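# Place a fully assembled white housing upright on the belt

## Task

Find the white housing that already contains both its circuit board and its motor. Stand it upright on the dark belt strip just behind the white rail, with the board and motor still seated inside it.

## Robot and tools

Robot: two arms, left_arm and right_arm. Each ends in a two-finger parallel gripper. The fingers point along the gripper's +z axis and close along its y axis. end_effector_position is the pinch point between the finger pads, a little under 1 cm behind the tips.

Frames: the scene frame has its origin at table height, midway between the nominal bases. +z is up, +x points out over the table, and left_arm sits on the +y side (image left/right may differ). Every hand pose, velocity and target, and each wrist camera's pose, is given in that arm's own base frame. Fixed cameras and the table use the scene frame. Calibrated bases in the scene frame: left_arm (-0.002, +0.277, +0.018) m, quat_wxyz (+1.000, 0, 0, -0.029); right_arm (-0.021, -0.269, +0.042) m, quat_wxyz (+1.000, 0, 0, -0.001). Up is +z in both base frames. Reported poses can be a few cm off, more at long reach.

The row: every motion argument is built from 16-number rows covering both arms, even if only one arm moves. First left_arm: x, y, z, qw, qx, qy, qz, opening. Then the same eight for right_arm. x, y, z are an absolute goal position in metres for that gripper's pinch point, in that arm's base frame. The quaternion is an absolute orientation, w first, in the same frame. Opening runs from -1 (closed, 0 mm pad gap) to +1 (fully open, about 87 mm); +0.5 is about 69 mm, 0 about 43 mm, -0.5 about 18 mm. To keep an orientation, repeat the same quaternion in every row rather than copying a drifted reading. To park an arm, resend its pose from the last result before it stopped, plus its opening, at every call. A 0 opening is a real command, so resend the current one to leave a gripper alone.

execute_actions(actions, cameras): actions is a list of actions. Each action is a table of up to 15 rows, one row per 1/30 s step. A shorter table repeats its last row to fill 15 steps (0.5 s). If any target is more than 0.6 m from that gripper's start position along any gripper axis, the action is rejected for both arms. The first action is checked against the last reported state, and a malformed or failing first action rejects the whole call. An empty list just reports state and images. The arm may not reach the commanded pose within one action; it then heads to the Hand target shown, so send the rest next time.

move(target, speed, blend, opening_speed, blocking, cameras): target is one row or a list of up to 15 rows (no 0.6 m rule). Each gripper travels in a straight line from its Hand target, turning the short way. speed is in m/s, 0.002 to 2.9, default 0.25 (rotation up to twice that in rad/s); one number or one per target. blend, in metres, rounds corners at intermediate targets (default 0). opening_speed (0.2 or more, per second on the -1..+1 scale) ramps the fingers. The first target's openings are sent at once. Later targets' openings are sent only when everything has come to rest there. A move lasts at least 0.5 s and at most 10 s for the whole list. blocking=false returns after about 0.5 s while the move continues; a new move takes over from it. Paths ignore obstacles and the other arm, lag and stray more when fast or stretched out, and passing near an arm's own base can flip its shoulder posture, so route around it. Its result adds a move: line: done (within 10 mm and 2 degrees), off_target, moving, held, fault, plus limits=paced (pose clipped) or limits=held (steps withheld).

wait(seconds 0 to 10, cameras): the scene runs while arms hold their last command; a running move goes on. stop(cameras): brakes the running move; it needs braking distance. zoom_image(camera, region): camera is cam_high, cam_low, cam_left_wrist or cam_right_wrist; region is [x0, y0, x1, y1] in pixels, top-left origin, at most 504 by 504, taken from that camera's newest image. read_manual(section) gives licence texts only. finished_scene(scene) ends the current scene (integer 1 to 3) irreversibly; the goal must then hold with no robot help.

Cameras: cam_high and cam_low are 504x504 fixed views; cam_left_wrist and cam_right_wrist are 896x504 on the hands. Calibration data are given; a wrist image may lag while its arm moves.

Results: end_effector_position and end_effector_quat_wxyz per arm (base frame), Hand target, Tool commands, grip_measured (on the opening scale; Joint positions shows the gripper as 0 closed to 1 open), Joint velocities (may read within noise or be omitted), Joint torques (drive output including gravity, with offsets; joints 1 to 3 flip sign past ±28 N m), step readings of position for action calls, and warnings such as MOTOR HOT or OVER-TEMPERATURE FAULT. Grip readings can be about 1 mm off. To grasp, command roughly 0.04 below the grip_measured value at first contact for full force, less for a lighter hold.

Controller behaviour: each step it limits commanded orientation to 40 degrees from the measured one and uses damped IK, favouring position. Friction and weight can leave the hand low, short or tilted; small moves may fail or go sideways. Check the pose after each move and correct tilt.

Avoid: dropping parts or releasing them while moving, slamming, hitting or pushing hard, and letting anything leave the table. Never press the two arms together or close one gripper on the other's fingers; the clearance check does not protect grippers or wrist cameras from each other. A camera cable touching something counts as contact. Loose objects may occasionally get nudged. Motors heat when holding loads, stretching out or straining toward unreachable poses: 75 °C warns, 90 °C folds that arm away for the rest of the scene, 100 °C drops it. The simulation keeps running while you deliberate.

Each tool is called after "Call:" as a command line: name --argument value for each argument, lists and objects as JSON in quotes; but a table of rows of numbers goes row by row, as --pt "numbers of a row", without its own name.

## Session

Call:
execute_actions --actions '[]'

Call:
zoom_image --camera "cam_high" --region '[130, 130, 370, 370]'

Scene clock: 0.00 s.
left_arm: end_effector_position=(+0.3721, +0.0141, +0.0659) grip_measured=+1.000 end_effector_quat_wxyz=(+0.631, -0.077, +0.772, +0.027) | right_arm: end_effector_position=(+0.3664, -0.0323, +0.0609) grip_measured=+0.979 end_effector_quat_wxyz=(+0.629, +0.090, +0.772, +0.007)
Joint positions: left_arm=[-0.031 1.55 0.249 1.094 -0.169 -0.092 1] | right_arm=[-0.1 1.56 0.223 1.127 0.004 0.127 0.99]
Joint velocities: within noise
Joint torques (N m): no reading
Heat: left arm: 45 °C; right arm: 36 °C.
Hand target: left_arm +0.3748, +0.0140, +0.0707; +0.636, -0.077, +0.767, +0.026 | right_arm +0.3706, -0.0327, +0.0694; +0.640, +0.088, +0.763, +0.007
Tool commands: left_gripper/opening=+1.0 right_gripper/opening=+1.0
camera_calibration:
cam_left_wrist: T_world_to_cam=[[0.133926, -0.985227, 0.106735, -0.0508239], [-0.928495, -0.162393, -0.333953, 0.372534], [0.346352, -0.0543777, -0.936527, 0.0738603], [0, 0, 0, 1]] pos_world=[0.327121, 0.0144404, 0.199006]
cam_right_wrist: T_world_to_cam=[[-0.0778996, -0.982684, -0.168119, 0.0138934], [-0.842125, 0.155119, -0.516492, 0.373039], [0.533627, 0.101343, -0.839626, -0.00235514], [0, 0, 0, 1]] pos_world=[0.316484, -0.0439741, 0.19303]

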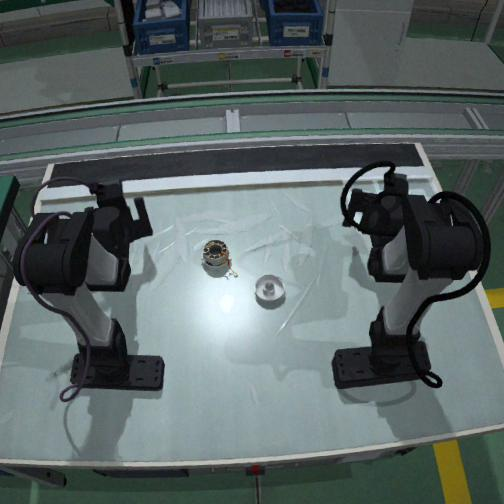

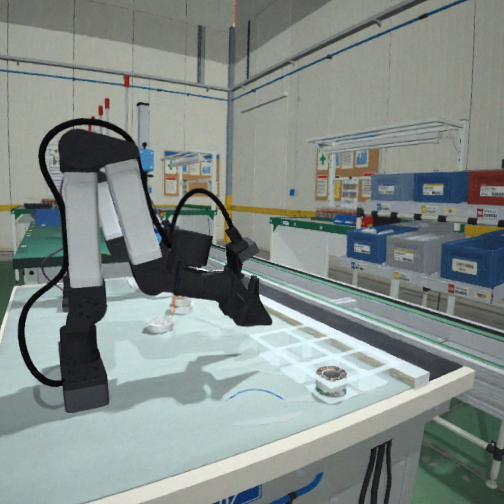

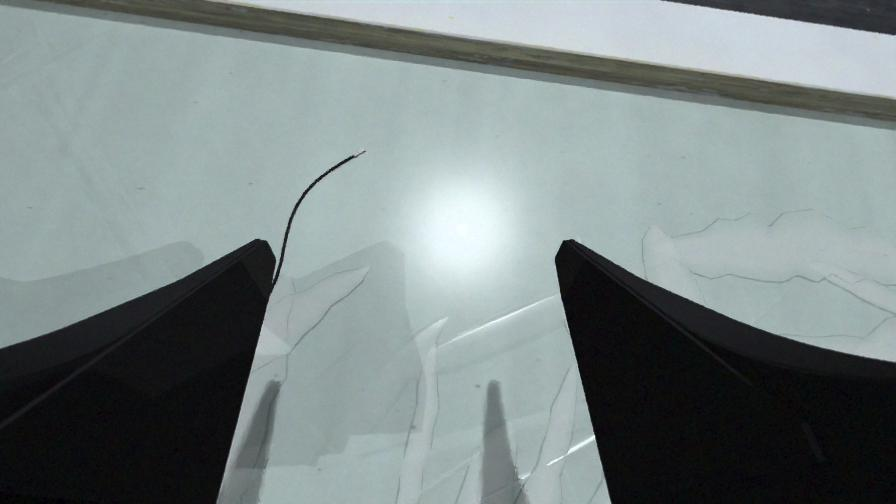

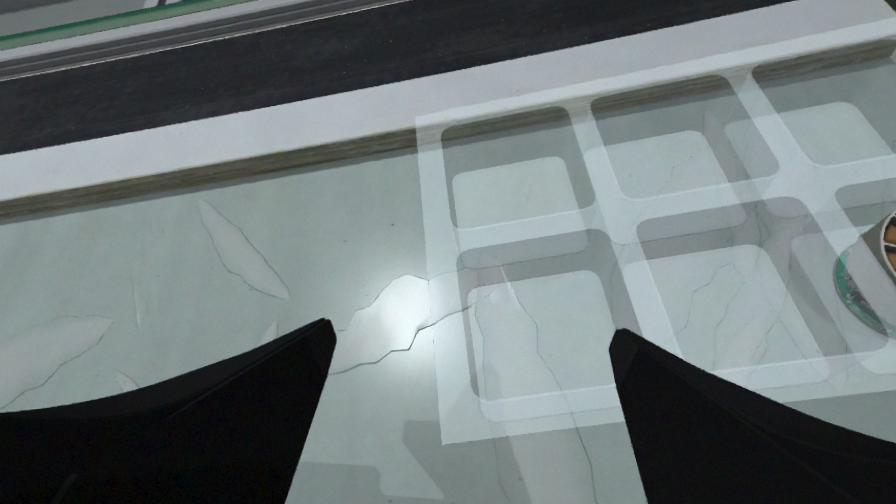

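Scaled by 2.100 (camera's finer frame: 720x720).

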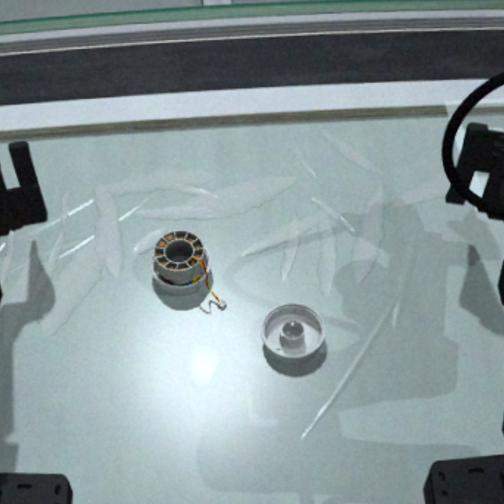

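Call:
move --pt "0.33 -0.08 0.16 0.38 0.35 0.84 -0.17 1 0.3664 -0.0323 0.0609 0.640 0.088 0.763 0.007 1" --pt "0.302 -0.190 0.11 0.316 0.558 0.727 -0.243 1 0.3664 -0.0323 0.0609 0.640 0.088 0.763 0.007 1" --speed 0.25 --blend 0.04 --cameras '["cam_left_wrist","cam_high"]'

Scene clock: 18.73 s.
left_arm: end_effector_position=(+0.2947, -0.1827, +0.1010) grip_measured=+1.000 end_effector_quat_wxyz=(+0.300, +0.549, +0.742, -0.240) | right_arm: end_effector_position=(+0.3672, -0.0324, +0.0602) grip_measured=+0.979 end_effector_quat_wxyz=(+0.636, +0.089, +0.767, +0.007)
Joint positions: left_arm=[-0.321 1.514 1.042 -0.594 0.635 0.784 1] | right_arm=[-0.1 1.593 0.214 1.187 0.004 0.127 0.99]
Joint torques (N m): left_arm=[-0.4 -4.7 9.31 1.4 0.64 0.23] | right_arm=[-0.17 -2.86 3.66 2 -0.02 0.01]
Heat: left arm: 47 °C; right arm: 36 °C.
Hand target: left_arm +0.3016, -0.1898, +0.1102; +0.316, +0.558, +0.727, -0.243 | right_arm +0.3663, -0.0323, +0.0609; +0.640, +0.088, +0.763, +0.007
Off the commanded pose: left_arm 0.014 m, 3 deg | right_arm 0.001 m, 1 deg.
move: off_target (left_arm)
cam_left_wrist: T_world_to_cam=[[-0.952645, -0.293817, 0.0783501, 0.211246], [-0.268777, 0.934108, 0.234948, 0.228881], [-0.142219, 0.202764, -0.968845, 0.317091], [0, 0, 0, 1]] pos_world=[0.307857, -0.216026, 0.236886]
Images, in order (width x height): cam_high 504x504, cam_left_wrist 896x504.

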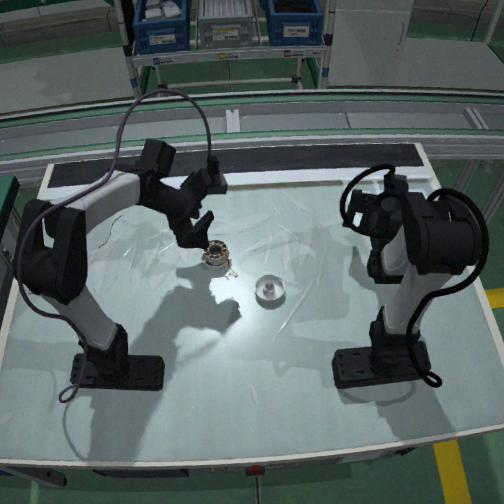

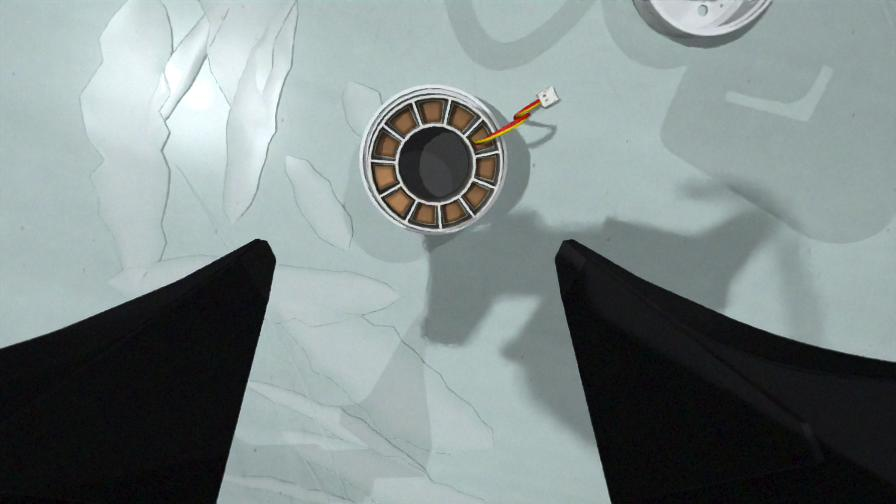

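Call:
move --target '[0.299,-0.217,0.10,0.275,0.673,0.617,-0.300,1,0.3664,-0.0323,0.0609,0.640,0.088,0.763,0.007,1]' --speed 0.25 --cameras '["cam_left_wrist","cam_high"]'

Scene clock: 29.97 s.
left_arm: end_effector_position=(+0.2961, -0.2098, +0.0936) grip_measured=+1.000 end_effector_quat_wxyz=(+0.266, +0.667, +0.631, -0.294) | right_arm: end_effector_position=(+0.3672, -0.0324, +0.0603) grip_measured=+0.979 end_effector_quat_wxyz=(+0.636, +0.089, +0.766, +0.007)
Joint positions: left_arm=[-0.349 1.718 1.241 -0.816 0.777 1.163 1] | right_arm=[-0.1 1.593 0.214 1.187 0.004 0.127 0.99]
Joint torques (N m): left_arm=[-0.64 -5.75 8.91 0.8 0.76 0.26] | right_arm=[-0.06 -2.92 3.58 1.98 -0.02 0.03]
Heat: left arm: 50 °C; right arm: 36 °C.
Hand target: left_arm +0.2988, -0.2169, +0.1000; +0.275, +0.673, +0.617, -0.300 | right_arm +0.3663, -0.0323, +0.0608; +0.640, +0.088, +0.763, +0.007
Off the commanded pose: left_arm 0.010 m, 2 deg | right_arm 0.001 m, 1 deg.
move: done
cam_left_wrist: T_world_to_cam=[[-0.996371, 0.0510965, 0.0680774, 0.291478], [0.0643127, 0.975832, 0.208846, 0.168883], [-0.0557608, 0.212466, -0.975576, 0.292693], [0, 0, 0, 1]] pos_world=[0.29588, -0.241882, 0.230431]
Images, in order (width x height): cam_high 504x504, cam_left_wrist 896x504.

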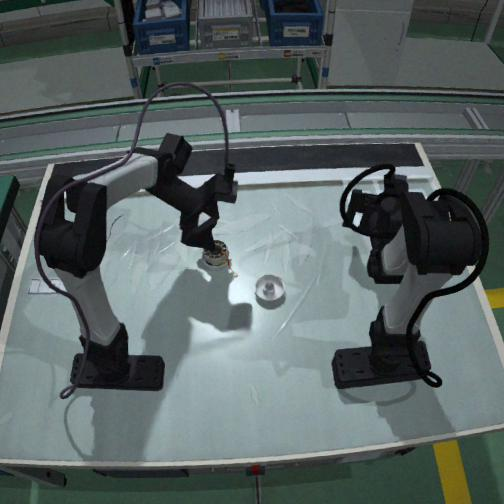

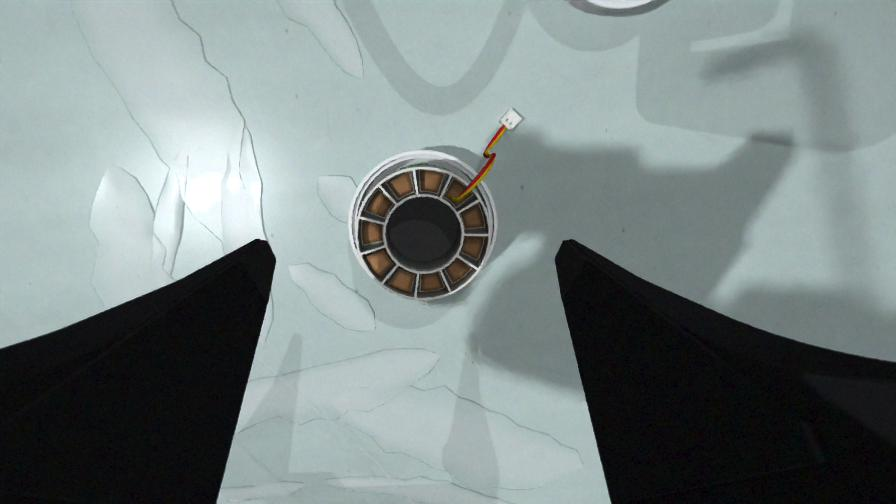

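Call:
move --target '[0.2975,-0.217,0.016,0.275,0.673,0.617,-0.300,1,0.3664,-0.0323,0.0609,0.640,0.088,0.763,0.007,1]' --speed 0.1 --cameras '["cam_left_wrist"]'

Scene clock: 38.00 s.
left_arm: end_effector_position=(+0.2997, -0.2114, +0.0165) grip_measured=+1.000 end_effector_quat_wxyz=(+0.270, +0.669, +0.628, -0.293) | right_arm: end_effector_position=(+0.3672, -0.0324, +0.0603) grip_measured=+0.979 end_effector_quat_wxyz=(+0.636, +0.089, +0.766, +0.007)
Joint positions: left_arm=[-0.349 1.839 1.056 -0.501 0.779 1.166 1] | right_arm=[-0.1 1.593 0.214 1.187 0.004 0.127 0.99]
Joint torques (N m): left_arm=[-0.83 -6.46 5.71 0.98 0.74 0.22] | right_arm=[-0.09 -2.85 3.59 1.97 -0.02 0]
Heat: left arm: 50 °C; right arm: 37 °C.
Hand target: left_arm +0.2974, -0.2170, +0.0161; +0.275, +0.673, +0.617, -0.300 | right_arm +0.3663, -0.0323, +0.0608; +0.640, +0.088, +0.763, +0.007
Off the commanded pose: left_arm 0.006 m, 2 deg | right_arm 0.001 m, 1 deg.
move: done
cam_left_wrist: T_world_to_cam=[[-0.996821, 0.0541207, 0.0584789, 0.301369], [0.0650255, 0.976705, 0.204498, 0.186349], [-0.0460491, 0.20765, -0.977119, 0.214074], [0, 0, 0, 1]] pos_world=[0.298151, -0.24277, 0.153444]

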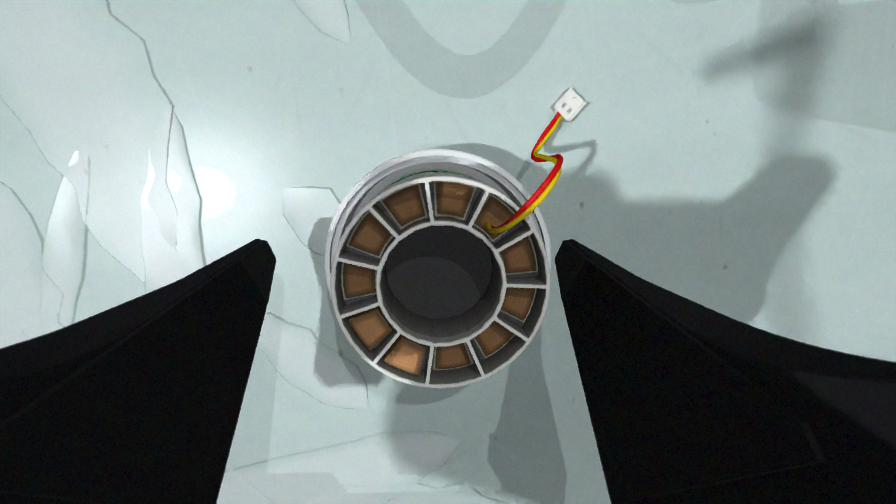

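Call:
move --pt "0.2912 -0.217 0.016 0.275 0.673 0.617 -0.300 1 0.3664 -0.0323 0.0609 0.640 0.088 0.763 0.007 1" --pt "0.2912 -0.217 0.003 0.275 0.673 0.617 -0.300 1 0.3664 -0.0323 0.0609 0.640 0.088 0.763 0.007 1" --speed 0.05 --cameras '["cam_left_wrist"]'

Scene clock: 43.60 s.
left_arm: end_effector_position=(+0.2944, -0.2126, +0.0051) grip_measured=+1.000 end_effector_quat_wxyz=(+0.274, +0.672, +0.623, -0.291) | right_arm: end_effector_position=(+0.3672, -0.0324, +0.0603) grip_measured=+0.979 end_effector_quat_wxyz=(+0.636, +0.089, +0.766, +0.007)
Joint positions: left_arm=[-0.358 1.844 1.006 -0.435 0.779 1.166 1] | right_arm=[-0.1 1.593 0.214 1.187 0.004 0.127 0.99]
Joint torques (N m): left_arm=[-0.75 -6.11 5.35 1.01 0.71 0.11] | right_arm=[-0.1 -2.91 3.54 2 -0.03 0.01]
Heat: left arm: 49 °C; right arm: 38 °C.
Hand target: left_arm +0.2911, -0.2169, +0.0030; +0.275, +0.673, +0.617, -0.300 | right_arm +0.3663, -0.0323, +0.0608; +0.640, +0.088, +0.763, +0.007
Off the commanded pose: left_arm 0.006 m, 1 deg | right_arm 0.001 m, 1 deg.
move: done
cam_left_wrist: T_world_to_cam=[[-0.996902, 0.0626794, 0.0475168, 0.298715], [0.0710227, 0.976934, 0.201382, 0.188546], [-0.0337983, 0.204133, -0.978359, 0.198618], [0, 0, 0, 1]] pos_world=[0.291111, -0.243465, 0.142156]

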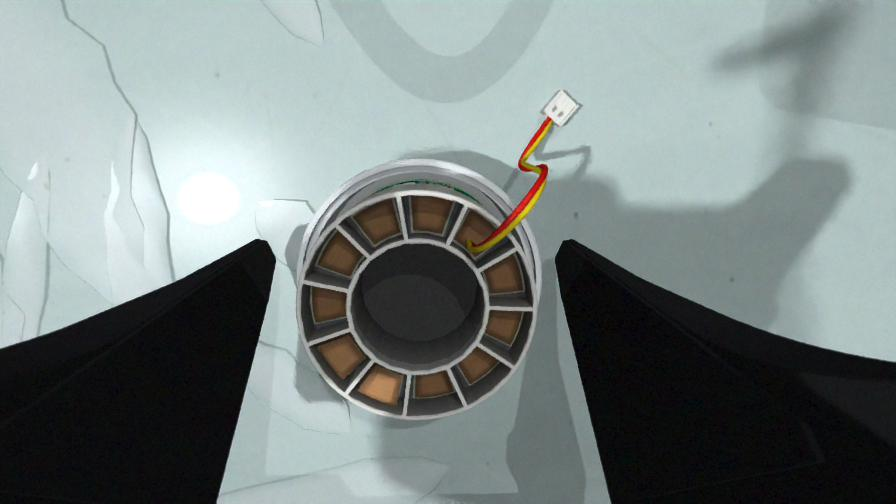

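Call:
move --target '[0.2912,-0.213,0.000,0.275,0.673,0.617,-0.300,1,0.3664,-0.0323,0.0609,0.640,0.088,0.763,0.007,1]' --speed 0.05 --cameras '[]'

Call:
move --target '[0.2912,-0.213,0.000,0.275,0.673,0.617,-0.300,0.43,0.3664,-0.0323,0.0609,0.640,0.088,0.763,0.007,1]' --opening_speed 0.6 --cameras '["cam_left_wrist"]'

Scene clock: 50.57 s.
left_arm: end_effector_position=(+0.2919, -0.2117, +0.0018) grip_measured=+1.000 end_effector_quat_wxyz=(+0.270, +0.672, +0.624, -0.293) | right_arm: end_effector_position=(+0.3672, -0.0324, +0.0603) grip_measured=+0.979 end_effector_quat_wxyz=(+0.636, +0.089, +0.766, +0.007)
Joint positions: left_arm=[-0.358 1.848 0.998 -0.433 0.779 1.168 1] | right_arm=[-0.1 1.593 0.214 1.187 0.004 0.127 0.99]
Joint torques (N m): left_arm=[0.36 -6.09 5.37 0.97 0.75 0.26] | right_arm=[-0.16 -2.86 3.62 1.99 -0.02 0.01]
Heat: left arm: 49 °C; right arm: 39 °C.
Hand target: left_arm +0.2911, -0.2130, +0.0000; +0.275, +0.673, +0.617, -0.300 | right_arm +0.3663, -0.0323, +0.0608; +0.640, +0.088, +0.763, +0.007
Off the commanded pose: left_arm 0.002 m, 1 deg | right_arm 0.001 m, 1 deg.
move: done

Scene clock: 51.73 s.
left_arm: end_effector_position=(+0.2926, -0.2119, +0.0020) grip_measured=+0.478 end_effector_quat_wxyz=(+0.272, +0.673, +0.623, -0.292) | right_arm: end_effector_position=(+0.3672, -0.0324, +0.0603) grip_measured=+0.979 end_effector_quat_wxyz=(+0.636, +0.089, +0.766, +0.007)
Joint positions: left_arm=[-0.358 1.848 0.998 -0.43 0.779 1.169 0.739] | right_arm=[-0.1 1.593 0.214 1.187 0.004 0.127 0.99]
Joint torques (N m): left_arm=[0.34 -6.11 5.26 0.95 0.75 0.21] | right_arm=[-0.2 -2.86 3.59 2 -0.02 0.02]
Heat: left arm: 49 °C; right arm: 39 °C.
Hand target: left_arm +0.2911, -0.2130, +0.0000; +0.275, +0.673, +0.617, -0.300 | right_arm +0.3663, -0.0323, +0.0608; +0.640, +0.088, +0.763, +0.007
Off the commanded pose: left_arm 0.003 m, 1 deg | right_arm 0.001 m, 1 deg.
move: done
cam_left_wrist: T_world_to_cam=[[-0.996576, 0.0646625, 0.0515231, 0.297279], [0.0738516, 0.976369, 0.203101, 0.187613], [-0.0371725, 0.20621, -0.977801, 0.196739], [0, 0, 0, 1]] pos_world=[0.289719, -0.242972, 0.138951]

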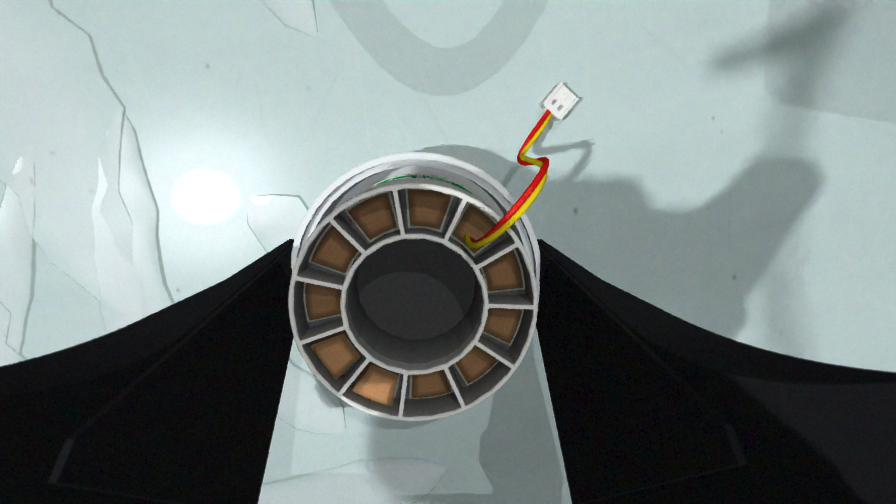

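Call:
move --pt "0.2912 -0.213 0.15 0.275 0.673 0.617 -0.300 0.43 0.3664 -0.0323 0.0609 0.640 0.088 0.763 0.007 1" --pt "0.6 -0.088 0.15 0.416 0.0634 0.9067 -0.0291 0.43 0.3664 -0.0323 0.0609 0.640 0.088 0.763 0.007 1" --pt "0.6235 -0.088 0.05 0.416 0.0634 0.9067 -0.0291 0.43 0.3664 -0.0323 0.0609 0.640 0.088 0.763 0.007 1" --speed '[0.15,0.3,0.15]' --blend 0.03 --cameras '["cam_left_wrist","cam_high"]'

Scene clock: 62.13 s.
left_arm: end_effector_position=(+0.6132, -0.0941, +0.0392) grip_measured=+0.478 end_effector_quat_wxyz=(+0.395, +0.075, +0.915, -0.035) | right_arm: end_effector_position=(+0.3672, -0.0324, +0.0603) grip_measured=+0.979 end_effector_quat_wxyz=(+0.636, +0.089, +0.766, +0.007)
Joint positions: left_arm=[-0.148 2.427 2.004 -0.334 0.016 0.009 0.739] | right_arm=[-0.1 1.593 0.214 1.187 0.004 0.127 0.99]
Joint torques (N m): left_arm=[0.77 -12.27 8.32 2.21 -0.12 0.01] | right_arm=[-0.2 -2.82 3.59 1.98 -0.04 0.01]
Heat: left arm: 50 °C; right arm: 39 °C.
Hand target: left_arm +0.6230, -0.0879, +0.0504; +0.416, +0.063, +0.907, -0.029 | right_arm +0.3663, -0.0323, +0.0608; +0.640, +0.088, +0.763, +0.007
Off the commanded pose: left_arm 0.016 m, 3 deg | right_arm 0.001 m, 1 deg.
move: off_target (left_arm)
cam_left_wrist: T_world_to_cam=[[-0.153151, -0.986544, 0.0572259, -0.00897239], [-0.964373, 0.161848, 0.209263, 0.601071], [-0.215709, -0.0231383, -0.976184, 0.308555], [0, 0, 0, 1]] pos_world=[0.644841, -0.0989943, 0.175939]
Images, in order (width x height): cam_high 504x504, cam_left_wrist 896x504.

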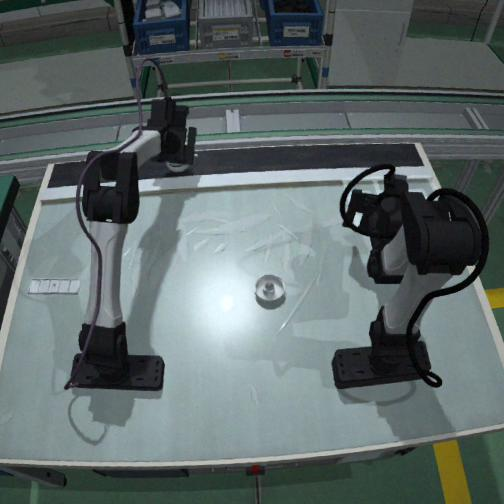

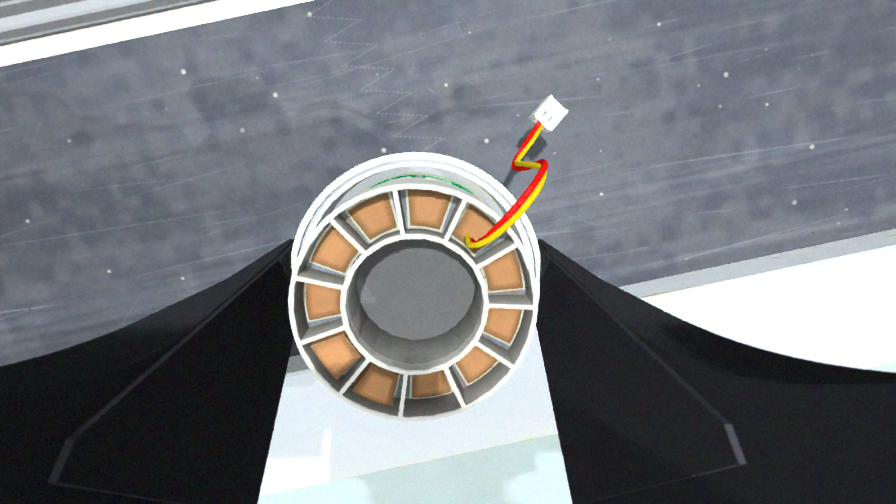

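Call:
move --pt "0.623 -0.088 0.022 0.413 0.0634 0.9077 -0.0291 0.43 0.3664 -0.0323 0.0609 0.640 0.088 0.763 0.007 1" --pt "0.623 -0.088 0.0135 0.413 0.0634 0.9077 -0.0291 0.43 0.3664 -0.0323 0.0609 0.640 0.088 0.763 0.007 1" --speed '[0.08,0.02]' --cameras '["cam_left_wrist"]'

Scene clock: 65.63 s.
left_arm: end_effector_position=(+0.6159, -0.0944, +0.0128) grip_measured=+0.478 end_effector_quat_wxyz=(+0.400, +0.075, +0.913, -0.035) | right_arm: end_effector_position=(+0.3672, -0.0324, +0.0603) grip_measured=+0.979 end_effector_quat_wxyz=(+0.636, +0.089, +0.766, +0.007)
Joint positions: left_arm=[-0.148 2.458 1.946 -0.231 0.015 0.008 0.739] | right_arm=[-0.1 1.593 0.214 1.187 0.004 0.127 0.99]
Joint torques (N m): left_arm=[0.83 -11.36 7.36 2.23 -0.11 0] | right_arm=[-0.06 -2.85 3.54 1.98 -0.04 0.01]
Heat: left arm: 50 °C; right arm: 40 °C.
Hand target: left_arm +0.6226, -0.0879, +0.0137; +0.413, +0.063, +0.908, -0.029 | right_arm +0.3663, -0.0323, +0.0608; +0.640, +0.088, +0.763, +0.007
Off the commanded pose: left_arm 0.010 m, 2 deg | right_arm 0.001 m, 1 deg.
move: done
cam_left_wrist: T_world_to_cam=[[-0.153392, -0.986512, 0.0571392, -0.00726451], [-0.966976, 0.161762, 0.196955, 0.610955], [-0.203541, -0.0250409, -0.978746, 0.275833], [0, 0, 0, 1]] pos_world=[0.645808, -0.0990887, 0.150055]

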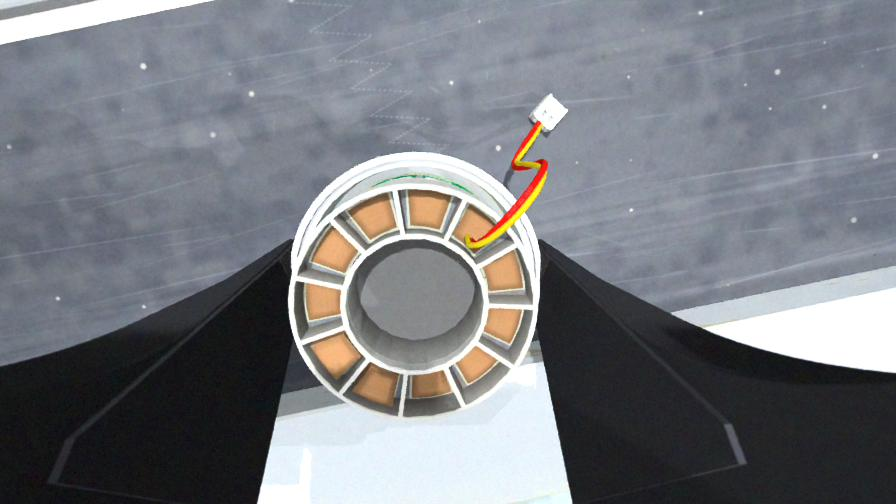

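Call:
move --target '[0.6225,-0.088,0.0115,0.413,0.0634,0.9077,-0.0291,0.43,0.3664,-0.0323,0.0609,0.640,0.088,0.763,0.007,1]' --speed 0.02 --cameras '[]'

Call:
move --target '[0.6215,-0.088,0.0155,0.412,0.0634,0.908,-0.0291,0.95,0.3664,-0.0323,0.0609,0.640,0.088,0.763,0.007,1]' --opening_speed 0.5 --cameras '["cam_left_wrist"]'

Call:
move --target '[0.622,-0.088,0.13,0.412,0.0634,0.908,-0.0291,0.95,0.3664,-0.0323,0.0609,0.640,0.088,0.763,0.007,1]' --speed 0.15 --cameras '["cam_left_wrist","cam_high"]'

Scene clock: 72.40 s.
left_arm: end_effector_position=(+0.6152, -0.0943, +0.0091) grip_measured=+0.478 end_effector_quat_wxyz=(+0.399, +0.075, +0.913, -0.035) | right_arm: end_effector_position=(+0.3672, -0.0324, +0.0603) grip_measured=+0.979 end_effector_quat_wxyz=(+0.636, +0.089, +0.766, +0.007)
Joint positions: left_arm=[-0.148 2.461 1.938 -0.223 0.015 0.008 0.739] | right_arm=[-0.1 1.593 0.214 1.187 0.004 0.127 0.99]
Joint torques (N m): left_arm=[0.76 -11.62 7.31 2.21 -0.12 0.02] | right_arm=[-0.06 -2.78 3.56 1.99 -0.04 0]
Heat: left arm: 51 °C; right arm: 40 °C.
Hand target: left_arm +0.6222, -0.0879, +0.0117; +0.413, +0.063, +0.908, -0.029 | right_arm +0.3663, -0.0323, +0.0608; +0.640, +0.088, +0.763, +0.007
Off the commanded pose: left_arm 0.010 m, 2 deg | right_arm 0.001 m, 1 deg.
move: done

Scene clock: 73.67 s.
left_arm: end_effector_position=(+0.6168, -0.0946, +0.0103) grip_measured=+0.950 end_effector_quat_wxyz=(+0.403, +0.074, +0.911, -0.035) | right_arm: end_effector_position=(+0.3672, -0.0324, +0.0603) grip_measured=+0.979 end_effector_quat_wxyz=(+0.636, +0.089, +0.766, +0.007)
Joint positions: left_arm=[-0.148 2.461 1.938 -0.215 0.015 0.008 0.975] | right_arm=[-0.1 1.593 0.214 1.187 0.004 0.127 0.99]
Joint torques (N m): left_arm=[0.73 -12.22 7.72 2 -0.11 0.03] | right_arm=[-0.12 -2.88 3.67 1.97 -0.04 0]
Heat: left arm: 51 °C; right arm: 40 °C.
Hand target: left_arm +0.6214, -0.0880, +0.0155; +0.412, +0.063, +0.908, -0.029 | right_arm +0.3663, -0.0323, +0.0608; +0.640, +0.088, +0.763, +0.007
Off the commanded pose: left_arm 0.010 m, 2 deg | right_arm 0.001 m, 1 deg.
move: done
cam_left_wrist: T_world_to_cam=[[-0.153396, -0.986495, 0.0574219, -0.00713321], [-0.968116, 0.161676, 0.191341, 0.613162], [-0.198041, -0.0262401, -0.979843, 0.270019], [0, 0, 0, 1]] pos_world=[0.645992, -0.0990852, 0.147663]

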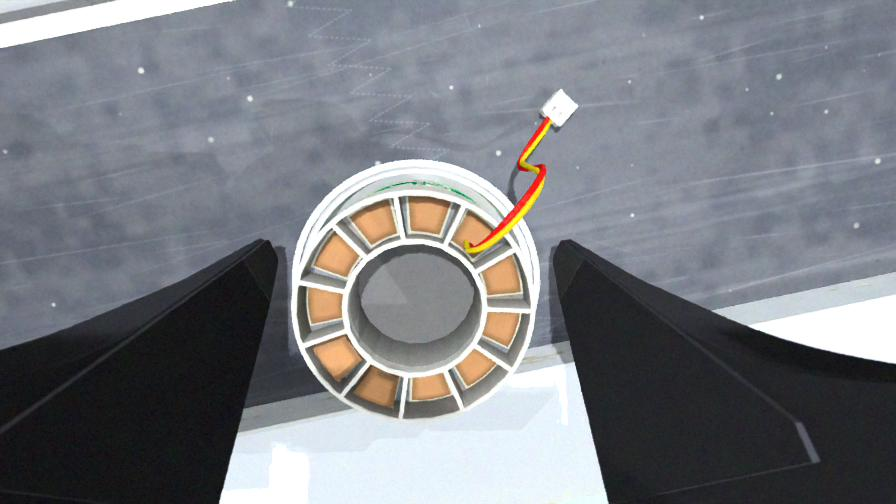

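Scene clock: 75.33 s.
left_arm: end_effector_position=(+0.6174, -0.0947, +0.1119) grip_measured=+0.950 end_effector_quat_wxyz=(+0.396, +0.074, +0.915, -0.035) | right_arm: end_effector_position=(+0.3673, -0.0324, +0.0603) grip_measured=+0.979 end_effector_quat_wxyz=(+0.636, +0.089, +0.766, +0.007)
Joint positions: left_arm=[-0.148 2.433 2.302 -0.623 0.015 0.007 0.975] | right_arm=[-0.1 1.593 0.214 1.187 0.004 0.127 0.99]
Joint torques (N m): left_arm=[0.73 -13.04 9.73 1.79 -0.13 0] | right_arm=[-0.16 -2.93 3.62 2 0 0.01]
Heat: left arm: 51 °C; right arm: 40 °C.
Hand target: left_arm +0.6217, -0.0880, +0.1299; +0.413, +0.063, +0.908, -0.029 | right_arm +0.3663, -0.0323, +0.0609; +0.640, +0.088, +0.763, +0.007
Off the commanded pose: left_arm 0.020 m, 2 deg | right_arm 0.001 m, 1 deg.
move: off_target (left_arm)
cam_left_wrist: T_world_to_cam=[[-0.152306, -0.986643, 0.0577728, -0.0137258], [-0.965149, 0.161066, 0.206263, 0.590842], [-0.212814, -0.0243442, -0.97679, 0.378606], [0, 0, 0, 1]] pos_world=[0.648732, -0.0994901, 0.248742]
Images, in order (width x height): cam_high 504x504, cam_left_wrist 896x504.

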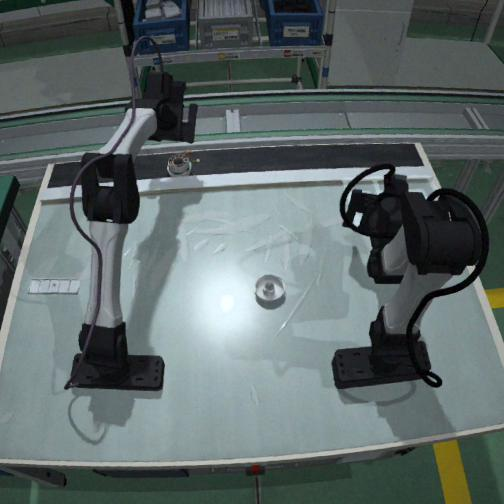

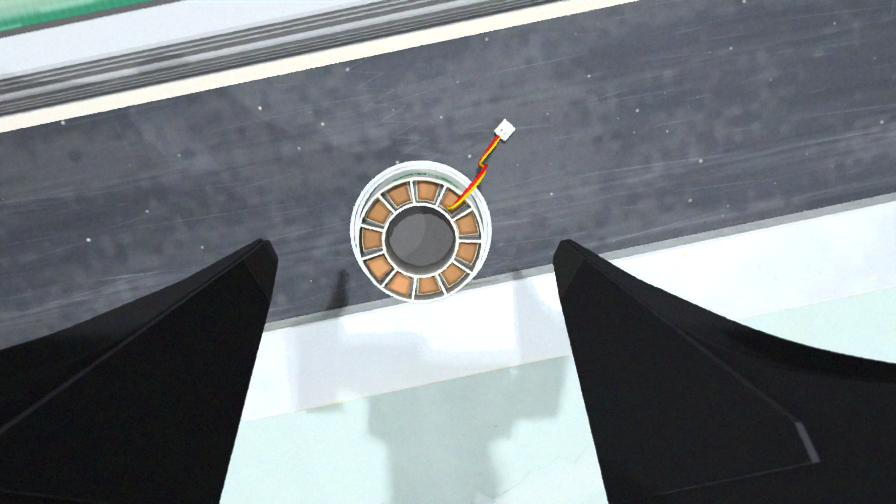

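Call:
finished_scene --scene 3

The scene is finished: the task was done.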